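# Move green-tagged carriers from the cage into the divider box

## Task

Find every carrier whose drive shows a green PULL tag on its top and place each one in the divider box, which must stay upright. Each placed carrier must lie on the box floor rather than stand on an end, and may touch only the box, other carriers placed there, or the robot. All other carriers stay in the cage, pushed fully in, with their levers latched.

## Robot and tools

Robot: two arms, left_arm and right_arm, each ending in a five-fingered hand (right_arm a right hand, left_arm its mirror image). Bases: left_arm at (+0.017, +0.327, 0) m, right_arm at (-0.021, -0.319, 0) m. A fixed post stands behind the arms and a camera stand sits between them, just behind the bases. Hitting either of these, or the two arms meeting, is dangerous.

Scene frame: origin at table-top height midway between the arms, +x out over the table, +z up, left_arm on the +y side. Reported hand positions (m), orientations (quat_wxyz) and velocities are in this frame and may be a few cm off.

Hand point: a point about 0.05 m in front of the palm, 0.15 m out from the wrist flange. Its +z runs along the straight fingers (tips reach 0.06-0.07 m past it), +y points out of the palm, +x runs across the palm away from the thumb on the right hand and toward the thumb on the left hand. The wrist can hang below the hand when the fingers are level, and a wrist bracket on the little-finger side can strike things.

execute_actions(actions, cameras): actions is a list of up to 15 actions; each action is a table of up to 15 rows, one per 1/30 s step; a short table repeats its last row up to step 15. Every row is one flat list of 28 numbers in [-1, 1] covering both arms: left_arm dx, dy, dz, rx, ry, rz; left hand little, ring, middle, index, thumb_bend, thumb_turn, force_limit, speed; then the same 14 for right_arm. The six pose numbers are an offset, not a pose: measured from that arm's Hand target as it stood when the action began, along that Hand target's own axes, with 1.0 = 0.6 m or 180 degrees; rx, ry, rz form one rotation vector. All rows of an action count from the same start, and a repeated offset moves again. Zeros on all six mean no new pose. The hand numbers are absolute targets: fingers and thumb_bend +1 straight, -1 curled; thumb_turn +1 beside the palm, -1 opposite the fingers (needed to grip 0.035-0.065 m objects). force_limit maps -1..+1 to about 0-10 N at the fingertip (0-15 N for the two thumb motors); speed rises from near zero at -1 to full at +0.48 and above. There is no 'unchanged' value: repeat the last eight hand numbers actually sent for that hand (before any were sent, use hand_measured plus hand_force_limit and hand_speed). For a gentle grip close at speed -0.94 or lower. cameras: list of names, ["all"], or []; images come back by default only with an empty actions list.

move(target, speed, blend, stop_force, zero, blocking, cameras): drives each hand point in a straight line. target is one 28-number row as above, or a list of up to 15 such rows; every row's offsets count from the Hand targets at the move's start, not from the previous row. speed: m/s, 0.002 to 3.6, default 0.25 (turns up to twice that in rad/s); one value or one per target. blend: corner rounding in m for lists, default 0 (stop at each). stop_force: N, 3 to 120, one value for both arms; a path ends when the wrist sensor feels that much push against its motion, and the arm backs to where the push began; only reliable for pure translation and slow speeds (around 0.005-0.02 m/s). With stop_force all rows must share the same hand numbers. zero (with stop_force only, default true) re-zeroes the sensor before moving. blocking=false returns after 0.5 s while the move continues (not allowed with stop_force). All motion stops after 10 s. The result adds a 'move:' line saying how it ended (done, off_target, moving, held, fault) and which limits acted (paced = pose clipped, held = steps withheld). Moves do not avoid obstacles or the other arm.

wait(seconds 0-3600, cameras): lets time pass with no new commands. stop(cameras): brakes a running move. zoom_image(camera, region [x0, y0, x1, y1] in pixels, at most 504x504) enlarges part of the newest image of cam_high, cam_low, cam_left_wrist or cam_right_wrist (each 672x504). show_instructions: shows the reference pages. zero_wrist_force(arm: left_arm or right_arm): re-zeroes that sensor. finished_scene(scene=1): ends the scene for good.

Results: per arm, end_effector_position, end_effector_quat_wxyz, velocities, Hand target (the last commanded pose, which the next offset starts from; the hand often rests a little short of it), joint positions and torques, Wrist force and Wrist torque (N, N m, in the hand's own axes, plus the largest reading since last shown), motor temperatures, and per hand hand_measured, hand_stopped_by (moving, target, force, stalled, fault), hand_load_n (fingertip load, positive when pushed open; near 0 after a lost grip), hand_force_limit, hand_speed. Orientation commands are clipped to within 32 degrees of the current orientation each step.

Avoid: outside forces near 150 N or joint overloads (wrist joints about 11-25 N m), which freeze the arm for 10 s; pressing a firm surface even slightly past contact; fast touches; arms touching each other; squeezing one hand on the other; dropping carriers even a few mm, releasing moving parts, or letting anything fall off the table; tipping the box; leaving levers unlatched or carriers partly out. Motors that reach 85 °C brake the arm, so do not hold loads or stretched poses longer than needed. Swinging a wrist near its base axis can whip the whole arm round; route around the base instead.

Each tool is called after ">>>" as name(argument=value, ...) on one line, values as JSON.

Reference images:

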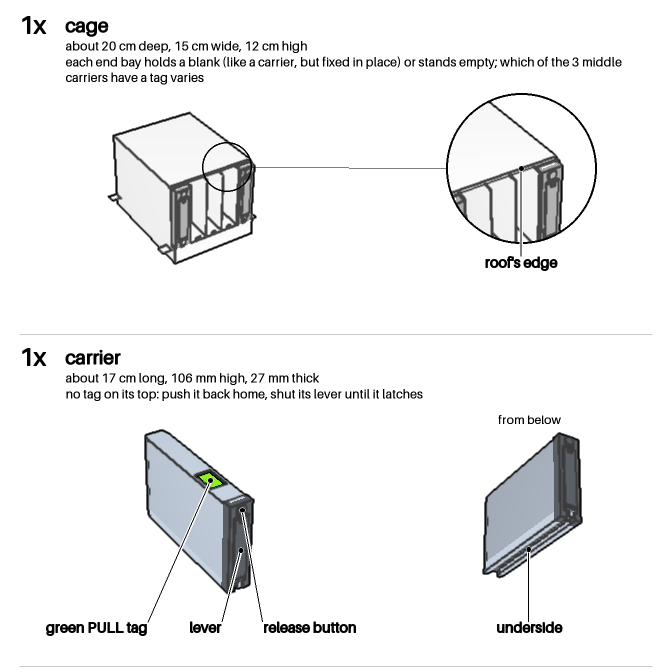

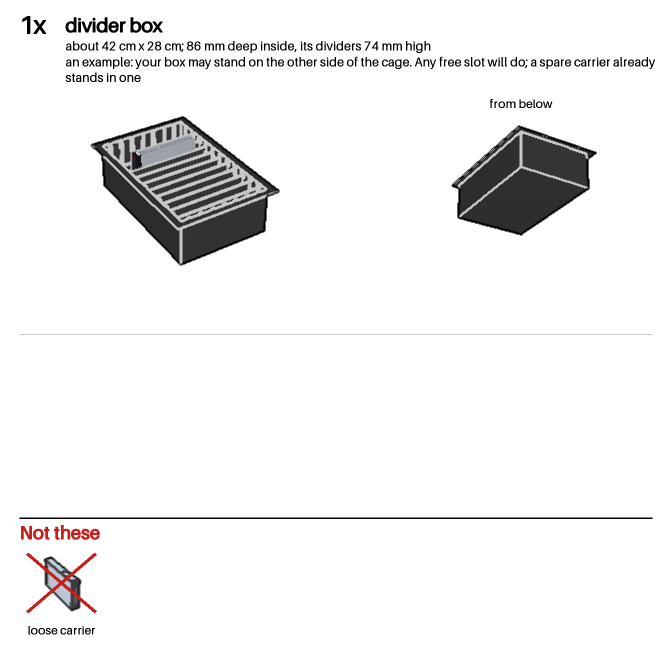

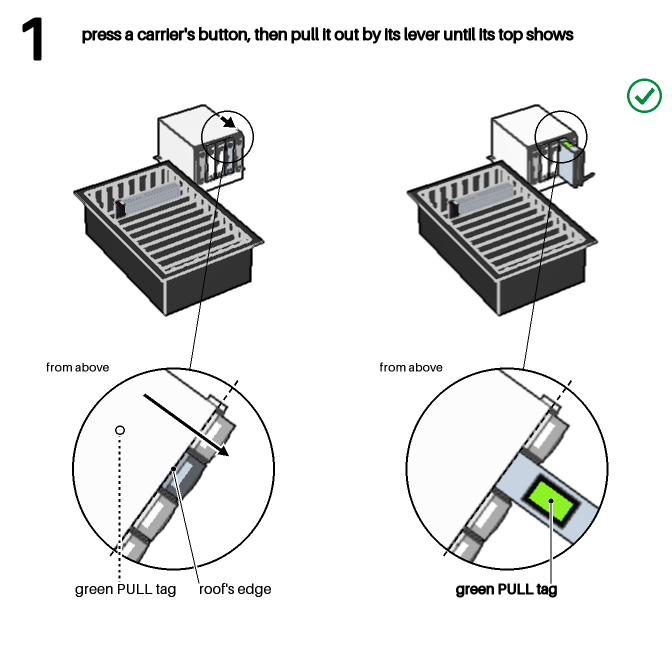

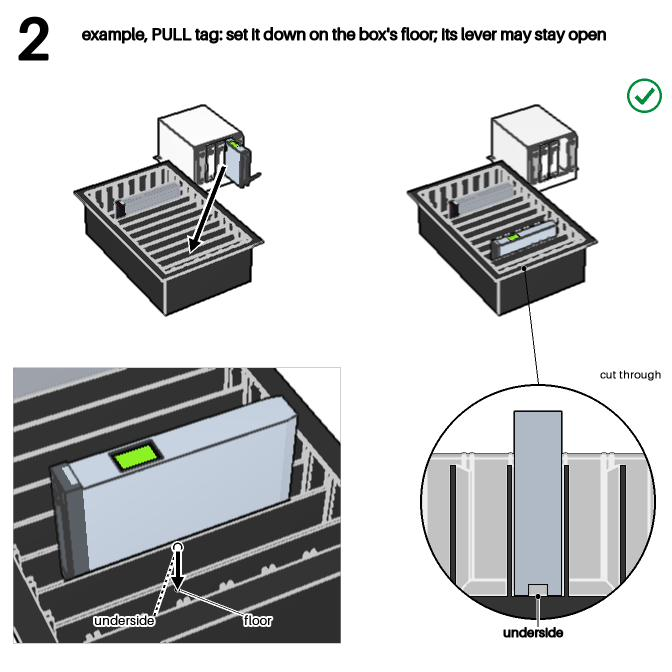

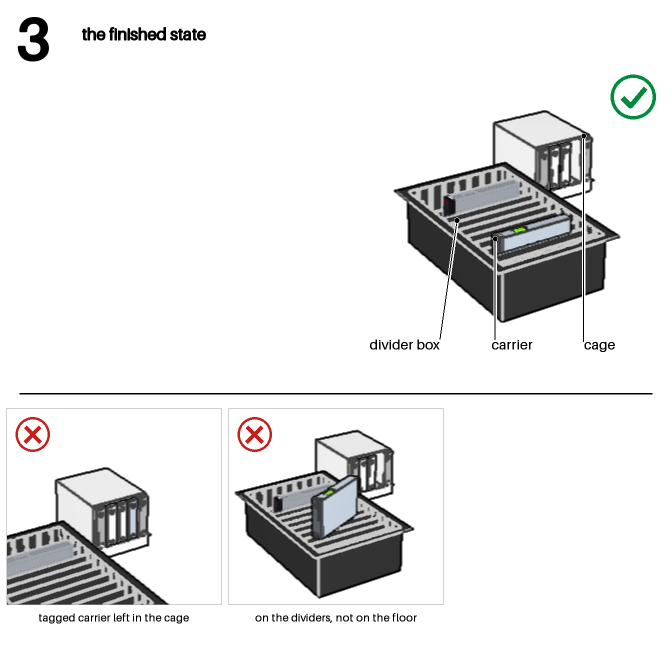

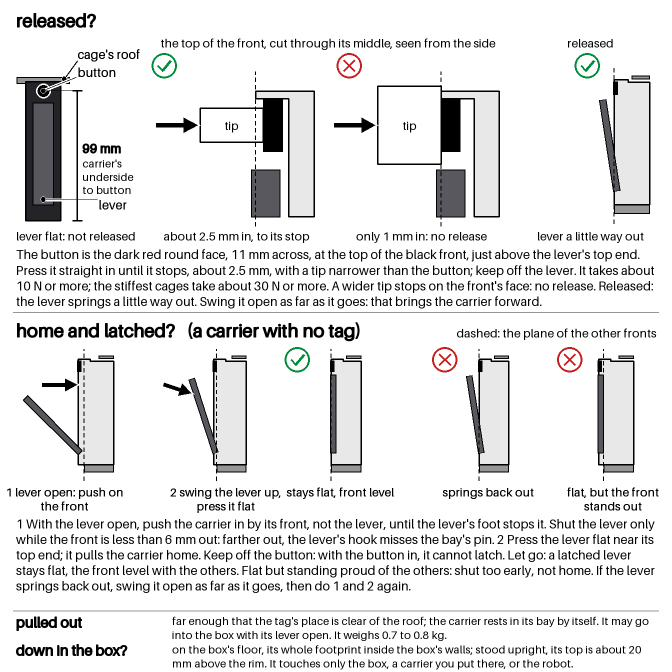

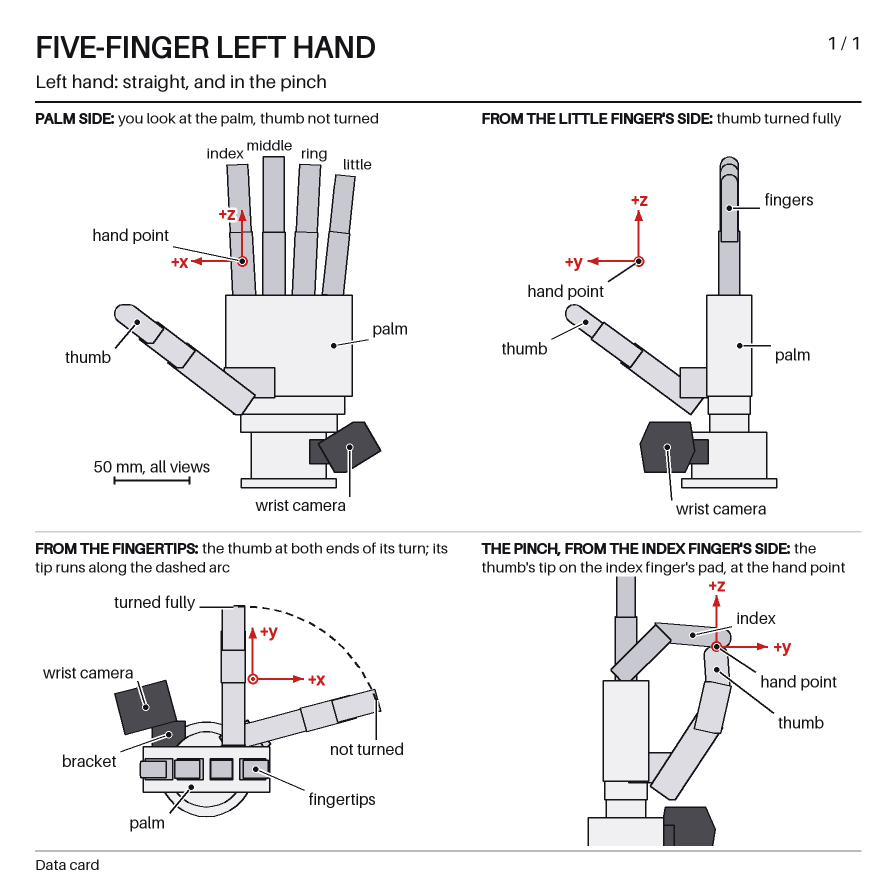

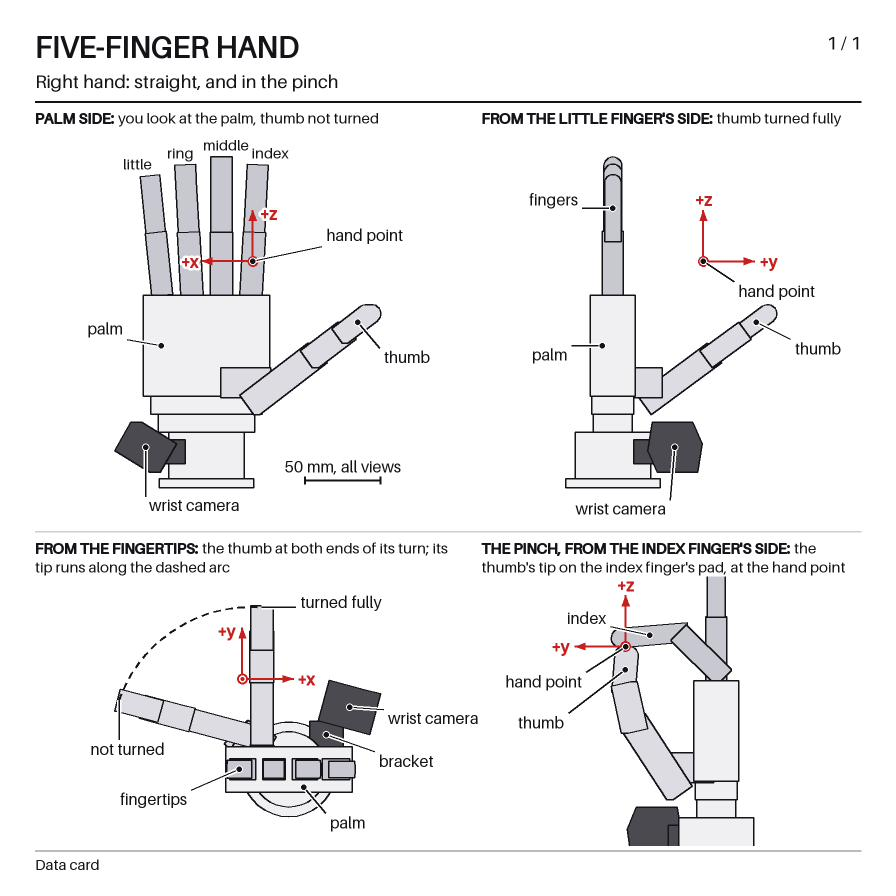

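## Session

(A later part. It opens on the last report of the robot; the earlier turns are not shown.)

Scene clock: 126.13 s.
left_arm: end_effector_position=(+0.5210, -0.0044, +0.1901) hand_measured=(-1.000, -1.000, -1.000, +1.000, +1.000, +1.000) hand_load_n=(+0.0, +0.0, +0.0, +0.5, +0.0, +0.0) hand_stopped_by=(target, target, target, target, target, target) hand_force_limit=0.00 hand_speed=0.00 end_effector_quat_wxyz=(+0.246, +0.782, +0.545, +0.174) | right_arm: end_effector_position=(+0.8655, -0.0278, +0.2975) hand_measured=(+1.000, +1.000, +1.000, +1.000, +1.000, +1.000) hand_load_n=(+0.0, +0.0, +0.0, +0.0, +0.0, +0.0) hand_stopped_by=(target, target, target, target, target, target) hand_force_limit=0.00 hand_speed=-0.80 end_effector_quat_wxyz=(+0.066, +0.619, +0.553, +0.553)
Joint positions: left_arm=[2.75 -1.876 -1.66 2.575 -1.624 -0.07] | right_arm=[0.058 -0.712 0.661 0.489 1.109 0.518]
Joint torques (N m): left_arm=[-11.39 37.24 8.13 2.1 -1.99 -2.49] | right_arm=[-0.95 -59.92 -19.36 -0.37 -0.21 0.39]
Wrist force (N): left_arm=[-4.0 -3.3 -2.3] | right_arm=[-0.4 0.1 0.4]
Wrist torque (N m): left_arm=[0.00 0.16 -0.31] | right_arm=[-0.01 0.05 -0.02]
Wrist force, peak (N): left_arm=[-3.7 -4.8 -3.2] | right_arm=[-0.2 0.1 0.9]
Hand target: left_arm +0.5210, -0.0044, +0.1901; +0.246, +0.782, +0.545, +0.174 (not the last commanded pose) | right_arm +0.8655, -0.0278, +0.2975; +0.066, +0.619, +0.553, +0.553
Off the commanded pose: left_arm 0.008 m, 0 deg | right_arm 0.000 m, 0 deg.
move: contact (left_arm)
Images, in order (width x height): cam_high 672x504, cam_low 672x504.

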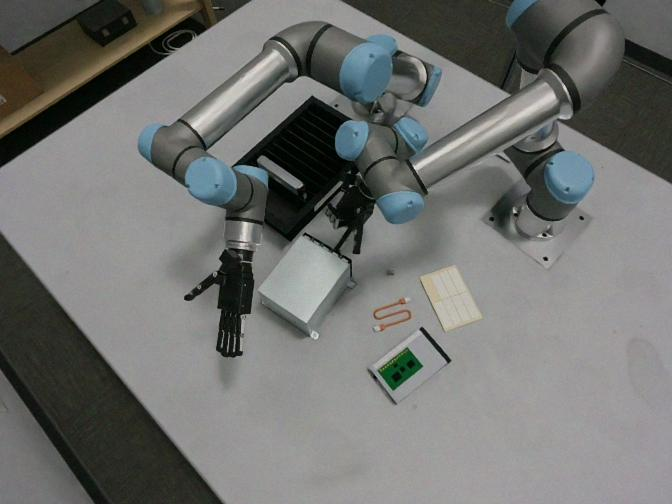

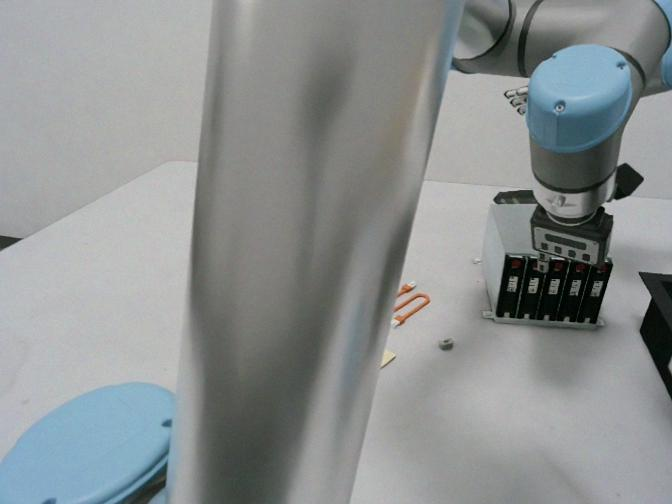

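>>> move(target=[0.0067,0.0095,0.0067,0,0,0,-1,-1,-1,1,1,1,0,0, 0,0,0,0,0,0,1,1,1,1,1,1,0,-0.8], speed=0.005, stop_force=15, zero=false, cameras=["cam_low","cam_high"])

>>> zoom_image(camera="cam_low", region=[500, 230, 600, 330])

>>> zoom_image(camera="cam_high", region=[290, 200, 390, 300])

Scene clock: 131.70 s.
left_arm: end_effector_position=(+0.5232, -0.0040, +0.1900) hand_measured=(-1.000, -1.000, -1.000, +1.000, +1.000, +1.000) hand_load_n=(+0.0, +0.5, +0.0, +0.0, -0.5, +0.0) hand_stopped_by=(target, target, target, target, target, target) hand_force_limit=0.00 hand_speed=0.00 end_effector_quat_wxyz=(+0.246, +0.782, +0.545, +0.174) | right_arm: end_effector_position=(+0.8655, -0.0278, +0.2975) hand_measured=(+1.000, +1.000, +1.000, +1.000, +1.000, +1.000) hand_load_n=(+0.0, +0.0, +0.0, +0.0, +0.0, +0.0) hand_stopped_by=(target, target, target, target, target, target) hand_force_limit=0.00 hand_speed=-0.80 end_effector_quat_wxyz=(+0.066, +0.619, +0.553, +0.553)
Joint positions: left_arm=[2.753 -1.879 -1.656 2.574 -1.622 -0.067] | right_arm=[0.058 -0.712 0.661 0.489 1.109 0.518]
Joint torques (N m): left_arm=[-8.57 37.39 10.62 4.42 -2.64 -2.35] | right_arm=[-1.03 -60.28 -19.09 -0.45 -0.14 0.51]
Wrist force (N): left_arm=[-7.0 -9.7 -7.6] | right_arm=[-0.4 0.0 0.3]
Wrist torque (N m): left_arm=[0.37 -0.06 -0.49] | right_arm=[-0.03 0.05 -0.03]
Wrist force, peak (N): left_arm=[-8.7 -11.6 -8.9] | right_arm=[-0.4 -0.1 0.8]
Hand target: left_arm +0.5232, -0.0040, +0.1901; +0.246, +0.782, +0.545, +0.174 (not the last commanded pose) | right_arm +0.8655, -0.0278, +0.2975; +0.066, +0.619, +0.553, +0.553
Off the commanded pose: left_arm 0.006 m, 0 deg | right_arm 0.000 m, 0 deg.
move: contact (left_arm)
Images, in order (width x height): cam_high 672x504, cam_low 672x504.

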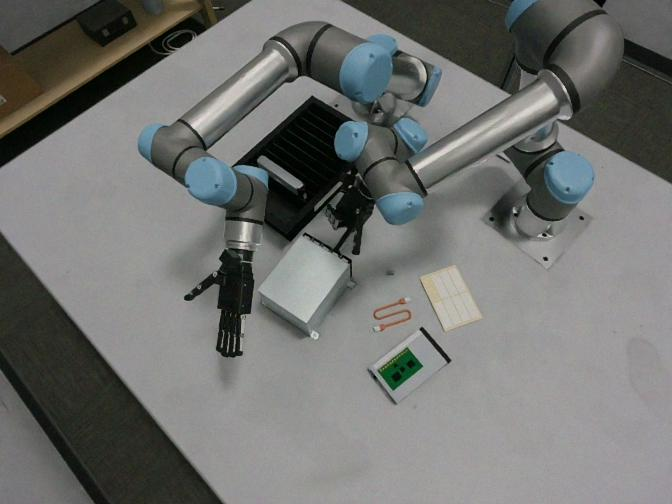

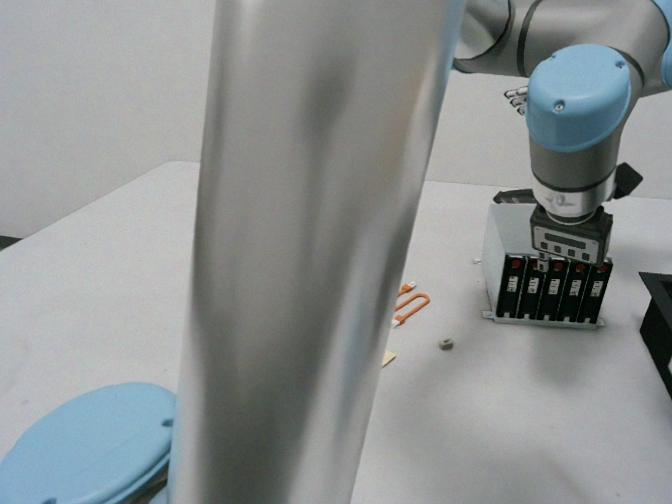

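Scaled by 5.040 from the camera's image (finer frame: 960x720).

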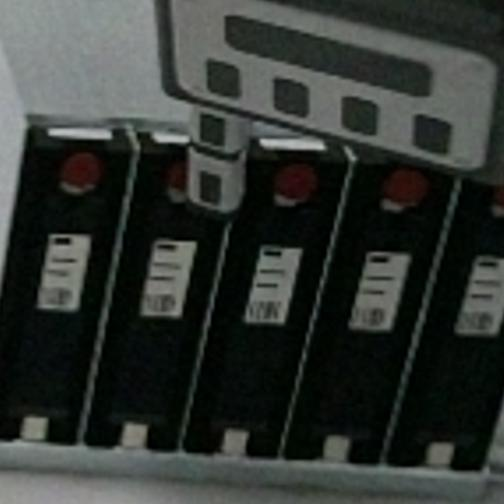

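Scaled by 5.040 from the camera's image (finer frame: 960x720).

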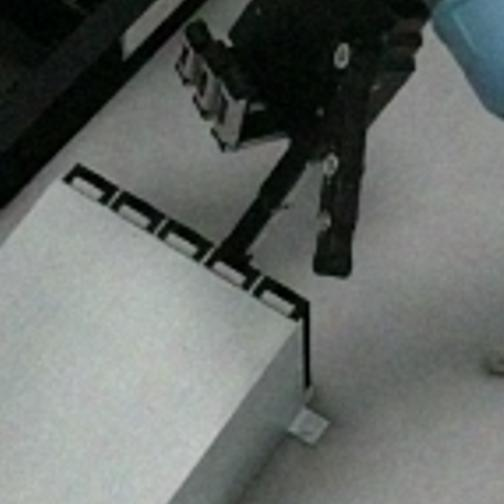

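>>> move(target=[0.0067,0.0095,0.0067,0,0,0,-1,-1,-1,1,1,1,0,0, 0,0,0,0,0,0,1,1,1,1,1,1,0,-0.8], speed=0.005, stop_force=25, zero=false, cameras=["cam_low"])

>>> zoom_image(camera="cam_low", region=[500, 230, 600, 330])

Scene clock: 134.70 s.
left_arm: end_effector_position=(+0.5248, -0.0038, +0.1900) hand_measured=(-1.000, -1.000, -1.000, +1.000, +1.000, +1.000) hand_load_n=(+0.5, +0.0, +0.0, +0.5, +0.0, +0.0) hand_stopped_by=(target, target, target, target, target, target) hand_force_limit=0.00 hand_speed=0.00 end_effector_quat_wxyz=(+0.246, +0.782, +0.545, +0.174) | right_arm: end_effector_position=(+0.8655, -0.0278, +0.2975) hand_measured=(+1.000, +1.000, +1.000, +1.000, +1.000, +1.000) hand_load_n=(+0.0, +0.0, +0.0, +0.0, +0.0, +0.0) hand_stopped_by=(target, target, target, target, target, target) hand_force_limit=0.00 hand_speed=-0.80 end_effector_quat_wxyz=(+0.066, +0.619, +0.553, +0.553)
Joint positions: left_arm=[2.755 -1.882 -1.653 2.573 -1.621 -0.065] | right_arm=[0.058 -0.712 0.661 0.489 1.109 0.518]
Joint torques (N m): left_arm=[-5.13 35.1 13.07 6.76 -3.63 -2.08] | right_arm=[-0.93 -60.35 -19.45 -0.35 -0.16 0.6]
Wrist force (N): left_arm=[-11.1 -16.3 -14.6] | right_arm=[-0.3 0.1 0.4]
Wrist torque (N m): left_arm=[0.88 -0.23 -0.70] | right_arm=[-0.02 0.04 -0.02]
Wrist force, peak (N): left_arm=[-13.4 -17.7 -16.6] | right_arm=[-0.5 0.0 0.7]
Hand target: left_arm +0.5248, -0.0038, +0.1900; +0.246, +0.782, +0.545, +0.174 (not the last commanded pose) | right_arm +0.8655, -0.0278, +0.2975; +0.066, +0.619, +0.553, +0.553
Off the commanded pose: left_arm 0.006 m, 0 deg | right_arm 0.000 m, 0 deg.
move: contact (left_arm)

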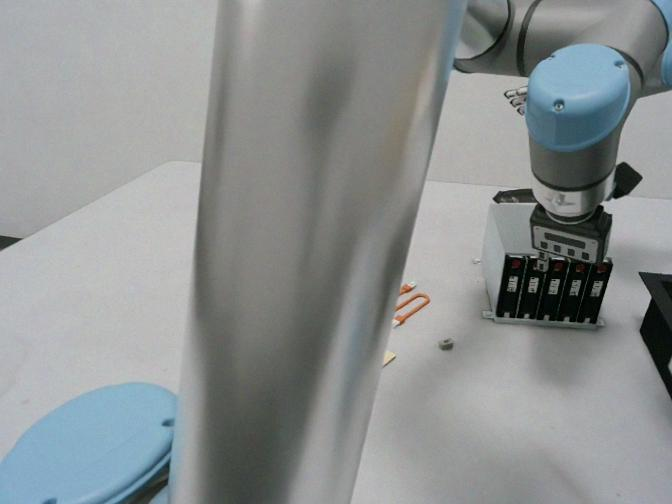

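Scaled by 5.040 from the camera's image (finer frame: 960x720).

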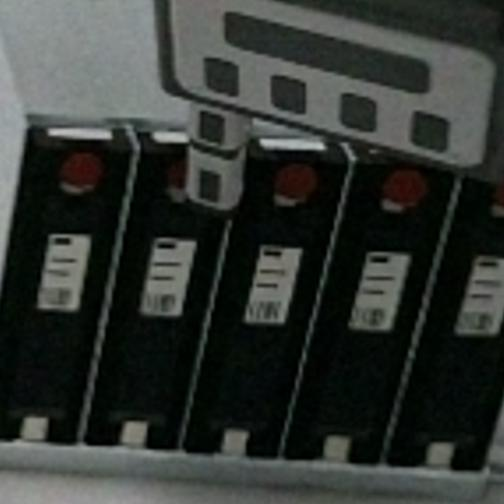

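>>> move(target=[0.0067,0.0095,0.0067,0,0,0,-1,-1,-1,1,1,1,0,0, 0,0,0,0,0,0,1,1,1,1,1,1,0,-0.8], speed=0.005, stop_force=36, zero=false, cameras=["cam_low"])

>>> zoom_image(camera="cam_low", region=[500, 230, 600, 330])

Scene clock: 137.77 s.
left_arm: end_effector_position=(+0.5257, -0.0037, +0.1900) hand_measured=(-1.000, -1.000, -1.000, +1.000, +1.000, +1.000) hand_load_n=(+0.0, +0.0, +0.0, +1.0, +0.0, +0.0) hand_stopped_by=(target, target, target, target, target, target) hand_force_limit=0.00 hand_speed=0.00 end_effector_quat_wxyz=(+0.246, +0.782, +0.545, +0.174) | right_arm: end_effector_position=(+0.8655, -0.0278, +0.2975) hand_measured=(+1.000, +1.000, +1.000, +1.000, +1.000, +1.000) hand_load_n=(+0.0, +0.0, +0.0, +0.0, +0.0, +0.0) hand_stopped_by=(target, target, target, target, target, target) hand_force_limit=0.00 hand_speed=-0.80 end_effector_quat_wxyz=(+0.066, +0.619, +0.553, +0.553)
Joint positions: left_arm=[2.756 -1.883 -1.651 2.573 -1.62 -0.064] | right_arm=[0.058 -0.712 0.661 0.489 1.109 0.518]
Joint torques (N m): left_arm=[-1.36 35.67 17.07 9.73 -4.73 -1.91] | right_arm=[-1.11 -60.39 -19.34 -0.54 -0.2 0.66]
Wrist force (N): left_arm=[-14.8 -25.0 -21.7] | right_arm=[-0.3 0.0 0.5]
Wrist torque (N m): left_arm=[1.49 -0.45 -0.91] | right_arm=[-0.03 0.03 -0.03]
Wrist force, peak (N): left_arm=[-16.8 -27.2 -24.4] | right_arm=[-0.5 0.0 0.7]
Hand target: left_arm +0.5257, -0.0037, +0.1900; +0.246, +0.782, +0.545, +0.174 (not the last commanded pose) | right_arm +0.8655, -0.0278, +0.2975; +0.066, +0.619, +0.553, +0.553
Off the commanded pose: left_arm 0.007 m, 0 deg | right_arm 0.000 m, 0 deg.
move: contact (left_arm)

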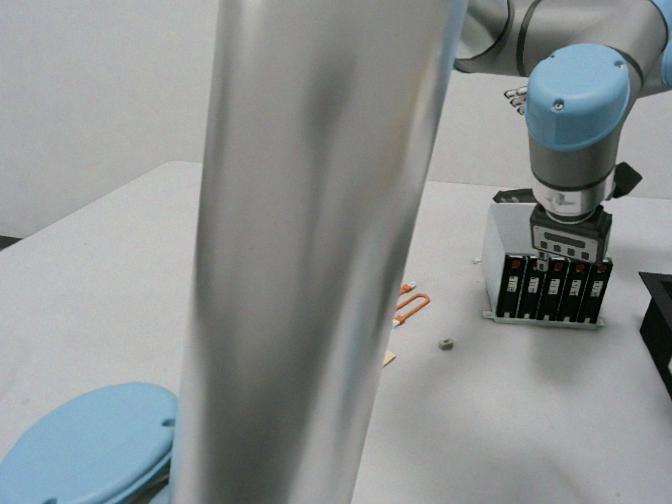

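Scaled by 5.040 from the camera's image (finer frame: 960x720).

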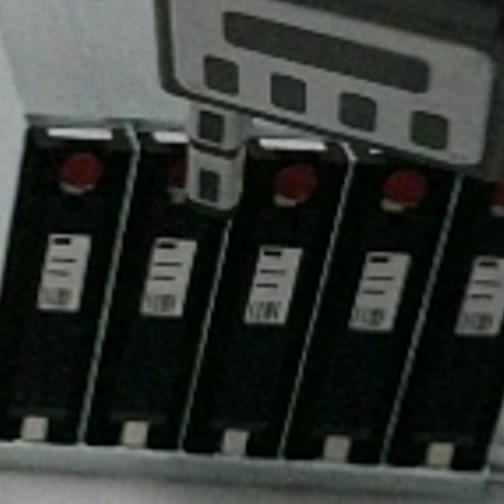

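>>> move(target=[-0.0249,-0.0356,-0.025,0,0,0,-1,-1,-1,1,1,1,0,0, 0,0,0,0,0,0,1,1,1,1,1,1,0,-0.8], speed=0.05, cameras=["cam_low","cam_high"])

>>> zoom_image(camera="cam_low", region=[500, 230, 600, 330])

>>> zoom_image(camera="cam_high", region=[290, 200, 390, 300])

Scene clock: 141.07 s.
left_arm: end_effector_position=(+0.4961, -0.0087, +0.1900) hand_measured=(-1.000, -1.000, -1.000, +1.000, +1.000, +1.000) hand_load_n=(+0.5, +0.0, +0.0, +0.0, +0.0, +0.0) hand_stopped_by=(target, target, target, target, target, target) hand_force_limit=0.00 hand_speed=0.00 end_effector_quat_wxyz=(+0.246, +0.782, +0.545, +0.174) | right_arm: end_effector_position=(+0.8655, -0.0278, +0.2975) hand_measured=(+1.000, +1.000, +1.000, +1.000, +1.000, +1.000) hand_load_n=(-0.5, +0.0, +0.0, +0.0, +0.0, +0.0) hand_stopped_by=(target, target, target, target, target, target) hand_force_limit=0.00 hand_speed=-0.80 end_effector_quat_wxyz=(+0.066, +0.619, +0.553, +0.553)
Joint positions: left_arm=[2.713 -1.843 -1.705 2.585 -1.645 -0.1] | right_arm=[0.058 -0.712 0.661 0.489 1.109 0.518]
Joint torques (N m): left_arm=[-14.04 35.1 7.78 1.36 -1.17 -2.61] | right_arm=[-1.01 -59.98 -19.44 -0.48 -0.23 0.74]
Wrist force (N): left_arm=[-0.3 0.2 0.6] | right_arm=[-0.5 -0.1 0.3]
Wrist torque (N m): left_arm=[-0.05 0.07 -0.03] | right_arm=[-0.04 0.07 -0.04]
Wrist force, peak (N): left_arm=[-14.9 -25.4 -21.4] | right_arm=[-0.6 0.2 0.8]
Hand target: left_arm +0.4960, -0.0087, +0.1900; +0.246, +0.782, +0.545, +0.174 | right_arm +0.8655, -0.0278, +0.2975; +0.066, +0.619, +0.553, +0.553
Off the commanded pose: left_arm 0.000 m, 0 deg | right_arm 0.000 m, 0 deg.
move: done
Images, in order (width x height): cam_high 672x504, cam_low 672x504.

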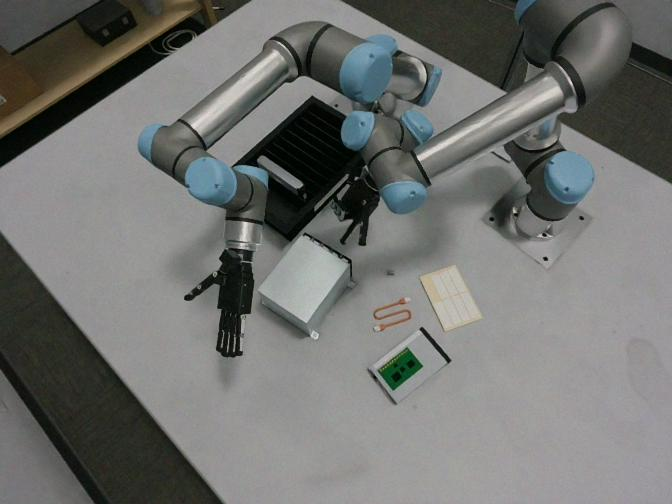

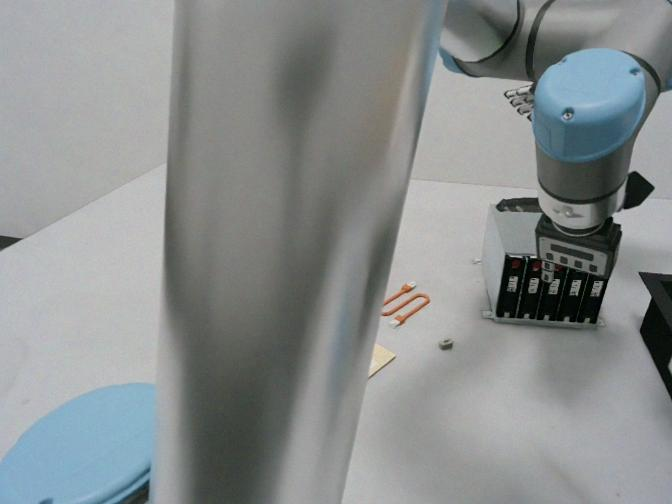

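Scaled by 5.040 from the camera's image (finer frame: 960x720).

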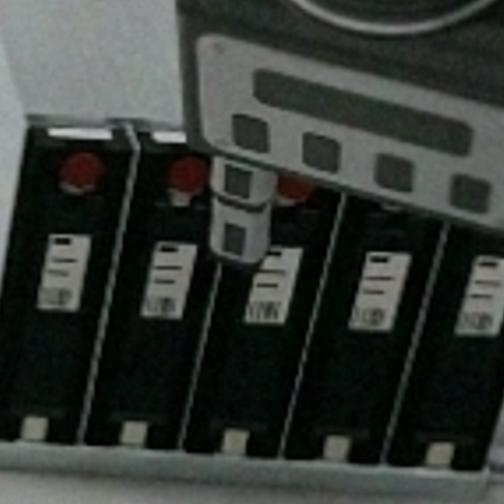

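Scaled by 5.040 from the camera's image (finer frame: 960x720).

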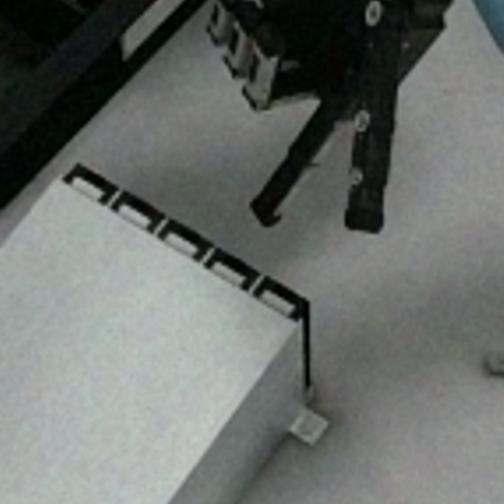

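>>> zoom_image(camera="cam_low", region=[525, 250, 575, 300])

>>> zoom_image(camera="cam_high", region=[325, 225, 375, 275])

Scaled by 10.080 from the camera's image (finer frame: 960x720).

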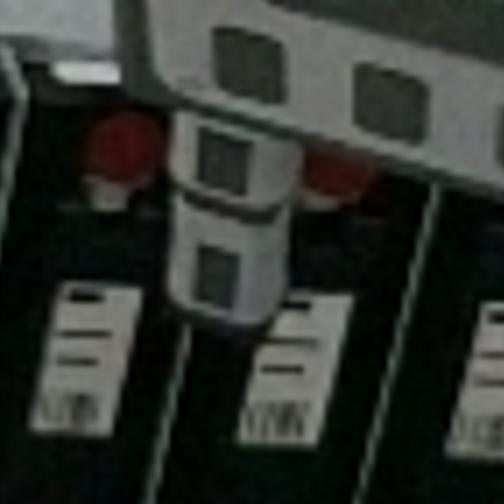

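Scaled by 10.080 from the camera's image (finer frame: 960x720).

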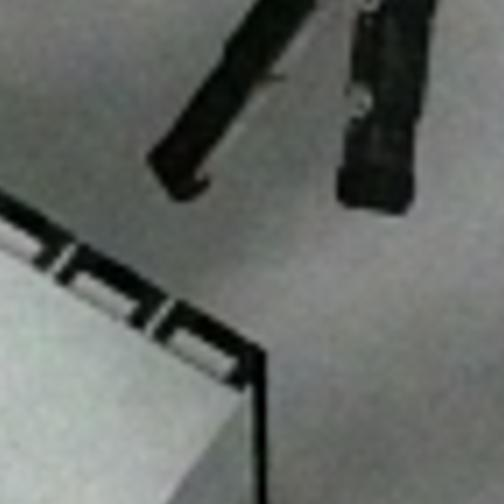

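>>> move(target=[0.0214,0.0335,0.0186,0,0,0,-1,-1,-1,1,1,1,0,0, 0,0,0,0,0,0,1,1,1,1,1,1,0,-0.8], speed=0.05)

>>> move(target=[0.0117,0.0166,0.0117,0,0,0,-1,-1,-1,1,1,1,0,0, 0,0,0,0,0,0,1,1,1,1,1,1,0,-0.8], speed=0.006, stop_force=5, cameras=["cam_low","cam_high"])

>>> zoom_image(camera="cam_low", region=[525, 250, 575, 300])

>>> zoom_image(camera="cam_high", region=[325, 225, 375, 275])

Scene clock: 173.80 s.
left_arm: end_effector_position=(+0.5218, -0.0046, +0.1924) hand_measured=(-1.000, -1.000, -1.000, +1.000, +1.000, +1.000) hand_load_n=(+0.0, +0.0, +0.0, +0.5, +0.0, +0.0) hand_stopped_by=(target, target, target, target, target, target) hand_force_limit=0.00 hand_speed=0.00 end_effector_quat_wxyz=(+0.246, +0.782, +0.545, +0.173) | right_arm: end_effector_position=(+0.8655, -0.0278, +0.2975) hand_measured=(+1.000, +1.000, +1.000, +1.000, +1.000, +1.000) hand_load_n=(+0.0, +0.0, +0.0, +0.0, +0.0, +0.0) hand_stopped_by=(target, target, target, target, target, target) hand_force_limit=0.00 hand_speed=-0.80 end_effector_quat_wxyz=(+0.066, +0.619, +0.553, +0.553)
Joint positions: left_arm=[2.75 -1.876 -1.654 2.568 -1.623 -0.069] | right_arm=[0.058 -0.712 0.661 0.489 1.109 0.518]
Joint torques (N m): left_arm=[15.39 24.38 28.23 -2.45 1.51 2.78] | right_arm=[-1.01 -60.2 -20.07 -0.53 -0.13 0.75]
Wrist force (N): left_arm=[-2.5 -4.2 -1.8] | right_arm=[-0.2 0.2 0.6]
Wrist torque (N m): left_arm=[-0.04 0.14 -0.23] | right_arm=[-0.01 0.02 -0.02]
Wrist force, peak (N): left_arm=[-2.5 -4.2 -1.8] | right_arm=[-0.8 0.3 0.6]
Hand target: left_arm +0.5219, -0.0046, +0.1924; +0.246, +0.782, +0.545, +0.174 | right_arm +0.8655, -0.0278, +0.2975; +0.066, +0.619, +0.553, +0.553
Off the commanded pose: left_arm 0.000 m, 0 deg | right_arm 0.000 m, 0 deg.
move: done

Scene clock: 175.07 s.
left_arm: end_effector_position=(+0.5222, -0.0045, +0.1924) hand_measured=(-1.000, -1.000, -1.000, +1.000, +1.000, +1.000) hand_load_n=(+0.0, +0.0, +0.0, +0.5, -0.5, +0.0) hand_stopped_by=(target, target, target, target, target, target) hand_force_limit=0.00 hand_speed=0.00 end_effector_quat_wxyz=(+0.246, +0.782, +0.545, +0.173) | right_arm: end_effector_position=(+0.8655, -0.0278, +0.2975) hand_measured=(+1.000, +1.000, +1.000, +1.000, +1.000, +1.000) hand_load_n=(+0.0, +0.5, +0.0, +0.0, +0.0, +0.0) hand_stopped_by=(target, target, target, target, target, target) hand_force_limit=0.00 hand_speed=-0.80 end_effector_quat_wxyz=(+0.066, +0.619, +0.553, +0.553)
Joint positions: left_arm=[2.751 -1.876 -1.654 2.568 -1.623 -0.069] | right_arm=[0.058 -0.712 0.661 0.489 1.109 0.518]
Joint torques (N m): left_arm=[-10.96 37.59 10.01 3.22 -2.09 -2.45] | right_arm=[-1.1 -60.05 -19.55 -0.54 -0.06 0.74]
Wrist force (N): left_arm=[-4.3 -6.0 -3.9] | right_arm=[-0.5 0.1 0.6]
Wrist torque (N m): left_arm=[0.17 0.03 -0.34] | right_arm=[-0.02 0.06 -0.04]
Wrist force, peak (N): left_arm=[-5.1 -7.5 -4.9] | right_arm=[-1.0 0.2 0.5]
Hand target: left_arm +0.5222, -0.0045, +0.1924; +0.246, +0.782, +0.545, +0.173 (not the last commanded pose) | right_arm +0.8655, -0.0278, +0.2975; +0.066, +0.619, +0.553, +0.553
Off the commanded pose: left_arm 0.014 m, 0 deg | right_arm 0.000 m, 0 deg.
move: contact (left_arm)
Images, in order (width x height): cam_high 672x504, cam_low 672x504.

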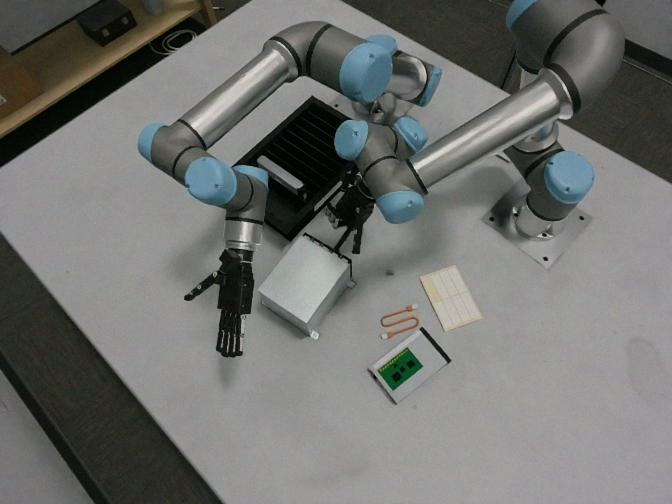

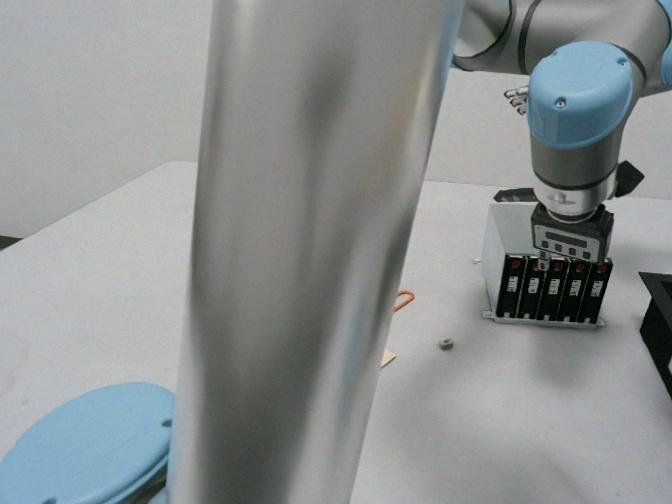

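Scaled by 10.080 from the camera's image (finer frame: 960x720).

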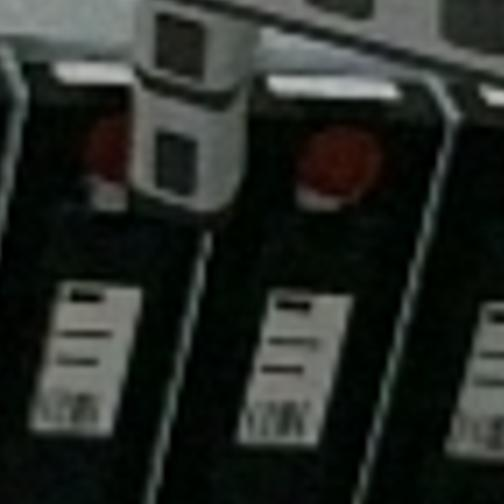

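Scaled by 10.080 from the camera's image (finer frame: 960x720).

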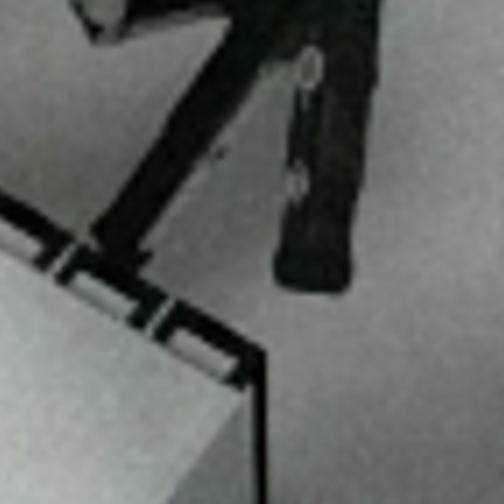

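>>> move(target=[-0.0067,-0.0137,-0.0007,0,0,0,-1,-1,-1,1,1,1,0,0, 0,0,0,0,0,0,1,1,1,1,1,1,0,-0.8], speed=0.05)

>>> move(target=[0.0117,0.0166,0.0117,0,0,0,-1,-1,-1,1,1,1,0,0, 0,0,0,0,0,0,1,1,1,1,1,1,0,-0.8], speed=0.006, stop_force=5)

>>> move(target=[0.0117,0.0166,0.0117,0,0,0,-1,-1,-1,1,1,1,0,0, 0,0,0,0,0,0,1,1,1,1,1,1,0,-0.8], speed=0.005, stop_force=25, zero=false, cameras=["cam_low","cam_high"])

>>> zoom_image(camera="cam_low", region=[525, 250, 575, 300])

Scene clock: 186.87 s.
left_arm: end_effector_position=(+0.5143, -0.0059, +0.1881) hand_measured=(-1.000, -1.000, -1.000, +1.000, +1.000, +1.000) hand_load_n=(+0.0, +0.0, +0.0, +0.0, +0.0, +0.0) hand_stopped_by=(target, target, target, target, target, target) hand_force_limit=0.00 hand_speed=0.00 end_effector_quat_wxyz=(+0.246, +0.782, +0.545, +0.173) | right_arm: end_effector_position=(+0.8655, -0.0278, +0.2975) hand_measured=(+1.000, +1.000, +1.000, +1.000, +1.000, +1.000) hand_load_n=(+0.0, -0.5, +0.0, +0.0, +0.0, +0.0) hand_stopped_by=(target, target, target, target, target, target) hand_force_limit=0.00 hand_speed=-0.80 end_effector_quat_wxyz=(+0.066, +0.619, +0.553, +0.553)
Joint positions: left_arm=[2.74 -1.869 -1.675 2.582 -1.63 -0.078] | right_arm=[0.058 -0.712 0.661 0.489 1.109 0.518]
Joint torques (N m): left_arm=[-13.15 37.57 8.2 1.56 -1.25 -2.61] | right_arm=[-0.92 -60.03 -20.44 -0.57 -0.05 0.93]
Wrist force (N): left_arm=[-0.2 0.5 0.6] | right_arm=[-0.5 0.1 0.8]
Wrist torque (N m): left_arm=[-0.02 0.05 -0.04] | right_arm=[-0.03 0.05 -0.03]
Wrist force, peak (N): left_arm=[-4.4 -6.3 -4.1] | right_arm=[-0.4 -0.2 1.1]
Hand target: left_arm +0.5143, -0.0059, +0.1880; +0.246, +0.782, +0.545, +0.173 | right_arm +0.8655, -0.0278, +0.2975; +0.066, +0.619, +0.553, +0.553
Off the commanded pose: left_arm 0.000 m, 0 deg | right_arm 0.000 m, 0 deg.
move: done

Scene clock: 189.37 s.
left_arm: end_effector_position=(+0.5221, -0.0045, +0.1880) hand_measured=(-1.000, -1.000, -1.000, +1.000, +1.000, +1.000) hand_load_n=(+0.0, +0.0, +0.0, +0.0, +0.0, +0.0) hand_stopped_by=(target, target, target, target, target, target) hand_force_limit=0.00 hand_speed=0.00 end_effector_quat_wxyz=(+0.246, +0.782, +0.545, +0.173) | right_arm: end_effector_position=(+0.8655, -0.0278, +0.2975) hand_measured=(+1.000, +1.000, +1.000, +1.000, +1.000, +1.000) hand_load_n=(+0.0, +0.0, +0.0, +0.0, +0.0, +0.0) hand_stopped_by=(target, target, target, target, target, target) hand_force_limit=0.00 hand_speed=-0.80 end_effector_quat_wxyz=(+0.066, +0.619, +0.553, +0.553)
Joint positions: left_arm=[2.751 -1.88 -1.66 2.579 -1.623 -0.069] | right_arm=[0.058 -0.712 0.661 0.489 1.109 0.518]
Joint torques (N m): left_arm=[-11.26 37.95 9.29 2.47 -1.93 -2.43] | right_arm=[-1.43 -59.85 -20.11 -0.48 -0.1 0.93]
Wrist force (N): left_arm=[-3.3 -3.9 -1.4] | right_arm=[-0.4 0.2 0.8]
Wrist torque (N m): left_arm=[0.02 0.10 -0.28] | right_arm=[0.00 0.04 -0.02]
Wrist force, peak (N): left_arm=[-3.4 -4.9 -1.8] | right_arm=[-0.6 0.1 0.9]
Hand target: left_arm +0.5221, -0.0045, +0.1880; +0.246, +0.782, +0.545, +0.173 (not the last commanded pose) | right_arm +0.8655, -0.0278, +0.2975; +0.066, +0.619, +0.553, +0.553
Off the commanded pose: left_arm 0.006 m, 0 deg | right_arm 0.000 m, 0 deg.
move: contact (left_arm)

Scene clock: 191.13 s.
left_arm: end_effector_position=(+0.5247, -0.0041, +0.1880) hand_measured=(-1.000, -1.000, -1.000, +1.000, +1.000, +1.000) hand_load_n=(+0.0, +0.0, +0.0, +0.5, +0.0, +0.0) hand_stopped_by=(target, target, target, target, target, target) hand_force_limit=0.00 hand_speed=0.00 end_effector_quat_wxyz=(+0.246, +0.782, +0.545, +0.173) | right_arm: end_effector_position=(+0.8655, -0.0278, +0.2975) hand_measured=(+1.000, +1.000, +1.000, +1.000, +1.000, +1.000) hand_load_n=(+0.0, +0.0, +0.0, +0.0, +0.0, +0.0) hand_stopped_by=(target, target, target, target, target, target) hand_force_limit=0.00 hand_speed=-0.80 end_effector_quat_wxyz=(+0.066, +0.619, +0.553, +0.553)
Joint positions: left_arm=[2.754 -1.884 -1.655 2.578 -1.621 -0.066] | right_arm=[0.058 -0.712 0.661 0.489 1.109 0.518]
Joint torques (N m): left_arm=[-6.27 37.89 14.85 6.97 -3.46 -2.09] | right_arm=[-0.74 -60.22 -19.96 -0.59 0 0.94]
Wrist force (N): left_arm=[-9.9 -18.2 -12.2] | right_arm=[-0.6 0.1 0.6]
Wrist torque (N m): left_arm=[0.76 -0.20 -0.64] | right_arm=[-0.02 0.08 -0.04]
Wrist force, peak (N): left_arm=[-11.2 -20.1 -13.8] | right_arm=[-0.6 0.2 1.0]
Hand target: left_arm +0.5247, -0.0041, +0.1880; +0.246, +0.782, +0.545, +0.173 (not the last commanded pose) | right_arm +0.8655, -0.0278, +0.2975; +0.066, +0.619, +0.553, +0.553
Off the commanded pose: left_arm 0.011 m, 0 deg | right_arm 0.000 m, 0 deg.
move: contact (left_arm)
Images, in order (width x height): cam_high 672x504, cam_low 672x504.

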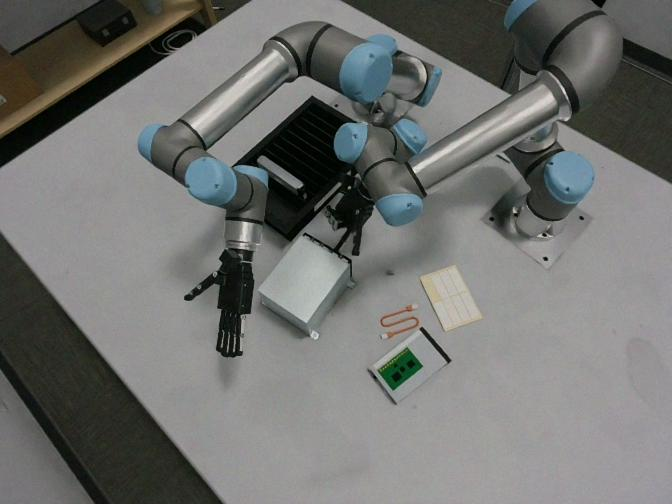

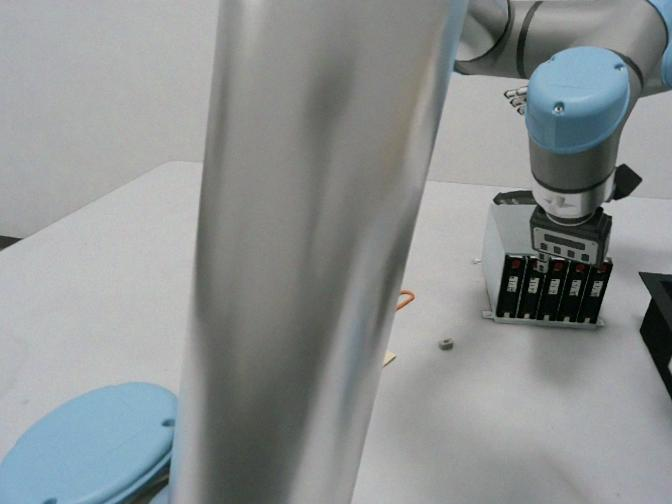

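Scaled by 10.080 from the camera's image (finer frame: 960x720).

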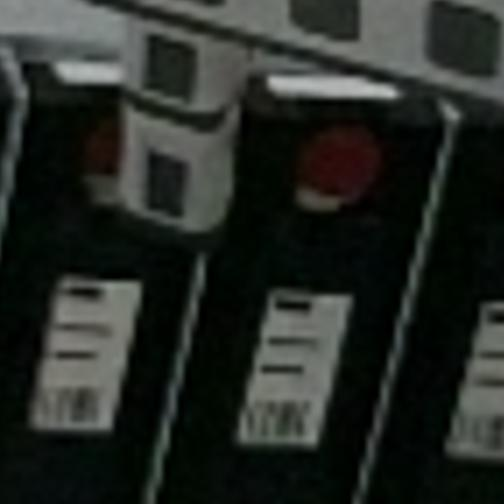

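>>> zoom_image(camera="cam_low", region=[500, 250, 570, 330])

>>> move(target=[-0.0167,-0.0237,-0.0167,0,0,0,-1,-1,-1,1,1,1,0,0, 0,0,0,0,0,0,1,1,1,1,1,1,0,-0.8], speed=0.05, cameras=["cam_low"])

>>> zoom_image(camera="cam_low", region=[500, 250, 570, 330])

Scaled by 6.300 from the camera's image (finer frame: 960x720).

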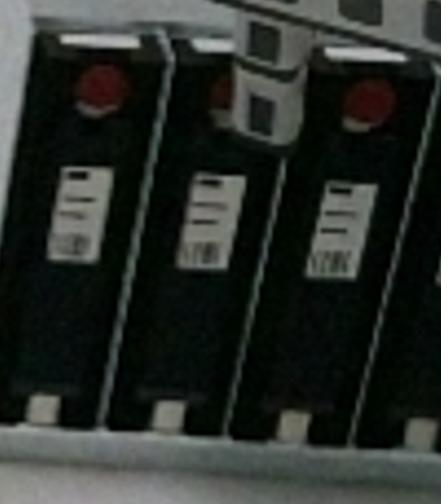

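Scene clock: 211.30 s.
left_arm: end_effector_position=(+0.5050, -0.0075, +0.1880) hand_measured=(-1.000, -1.000, -1.000, +1.000, +1.000, +1.000) hand_load_n=(+0.0, +0.0, +0.0, +0.0, +0.0, +0.0) hand_stopped_by=(target, target, target, target, target, target) hand_force_limit=0.00 hand_speed=0.00 end_effector_quat_wxyz=(+0.246, +0.782, +0.545, +0.173) | right_arm: end_effector_position=(+0.8655, -0.0278, +0.2975) hand_measured=(+1.000, +1.000, +1.000, +1.000, +1.000, +1.000) hand_load_n=(+0.0, +0.0, +0.0, +0.5, +0.0, +0.0) hand_stopped_by=(target, target, target, target, target, target) hand_force_limit=0.00 hand_speed=-0.80 end_effector_quat_wxyz=(+0.066, +0.619, +0.553, +0.553)
Joint positions: left_arm=[2.726 -1.857 -1.692 2.586 -1.637 -0.089] | right_arm=[0.058 -0.712 0.661 0.489 1.109 0.518]
Joint torques (N m): left_arm=[-13.49 36.42 8.15 1.4 -1.19 -2.52] | right_arm=[-0.81 -60.24 -20.12 -0.56 -0.04 1.04]
Wrist force (N): left_arm=[-0.1 0.4 0.4] | right_arm=[-0.6 -0.1 0.4]
Wrist torque (N m): left_arm=[-0.02 0.02 -0.02] | right_arm=[-0.04 0.08 -0.04]
Wrist force, peak (N): left_arm=[-10.0 -18.3 -12.2] | right_arm=[-0.8 0.2 0.9]
Hand target: left_arm +0.5049, -0.0075, +0.1880; +0.246, +0.782, +0.545, +0.173 | right_arm +0.8655, -0.0278, +0.2975; +0.066, +0.619, +0.553, +0.553
Off the commanded pose: left_arm 0.000 m, 0 deg | right_arm 0.000 m, 0 deg.
move: done

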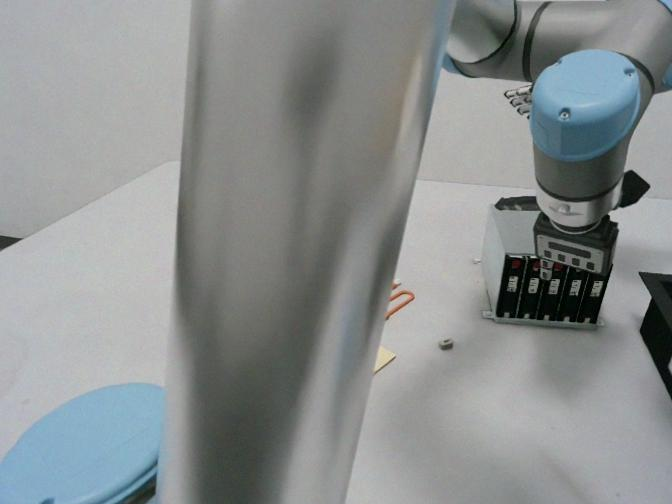

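Scaled by 6.300 from the camera's image (finer frame: 960x720).

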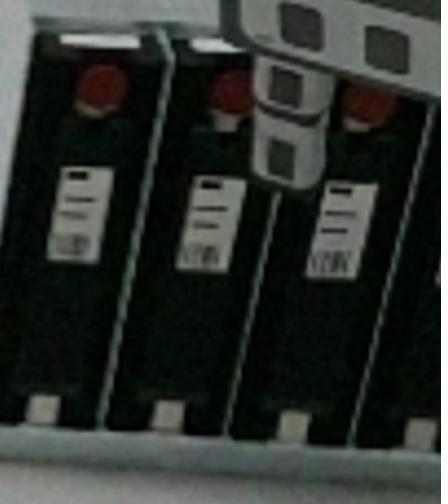

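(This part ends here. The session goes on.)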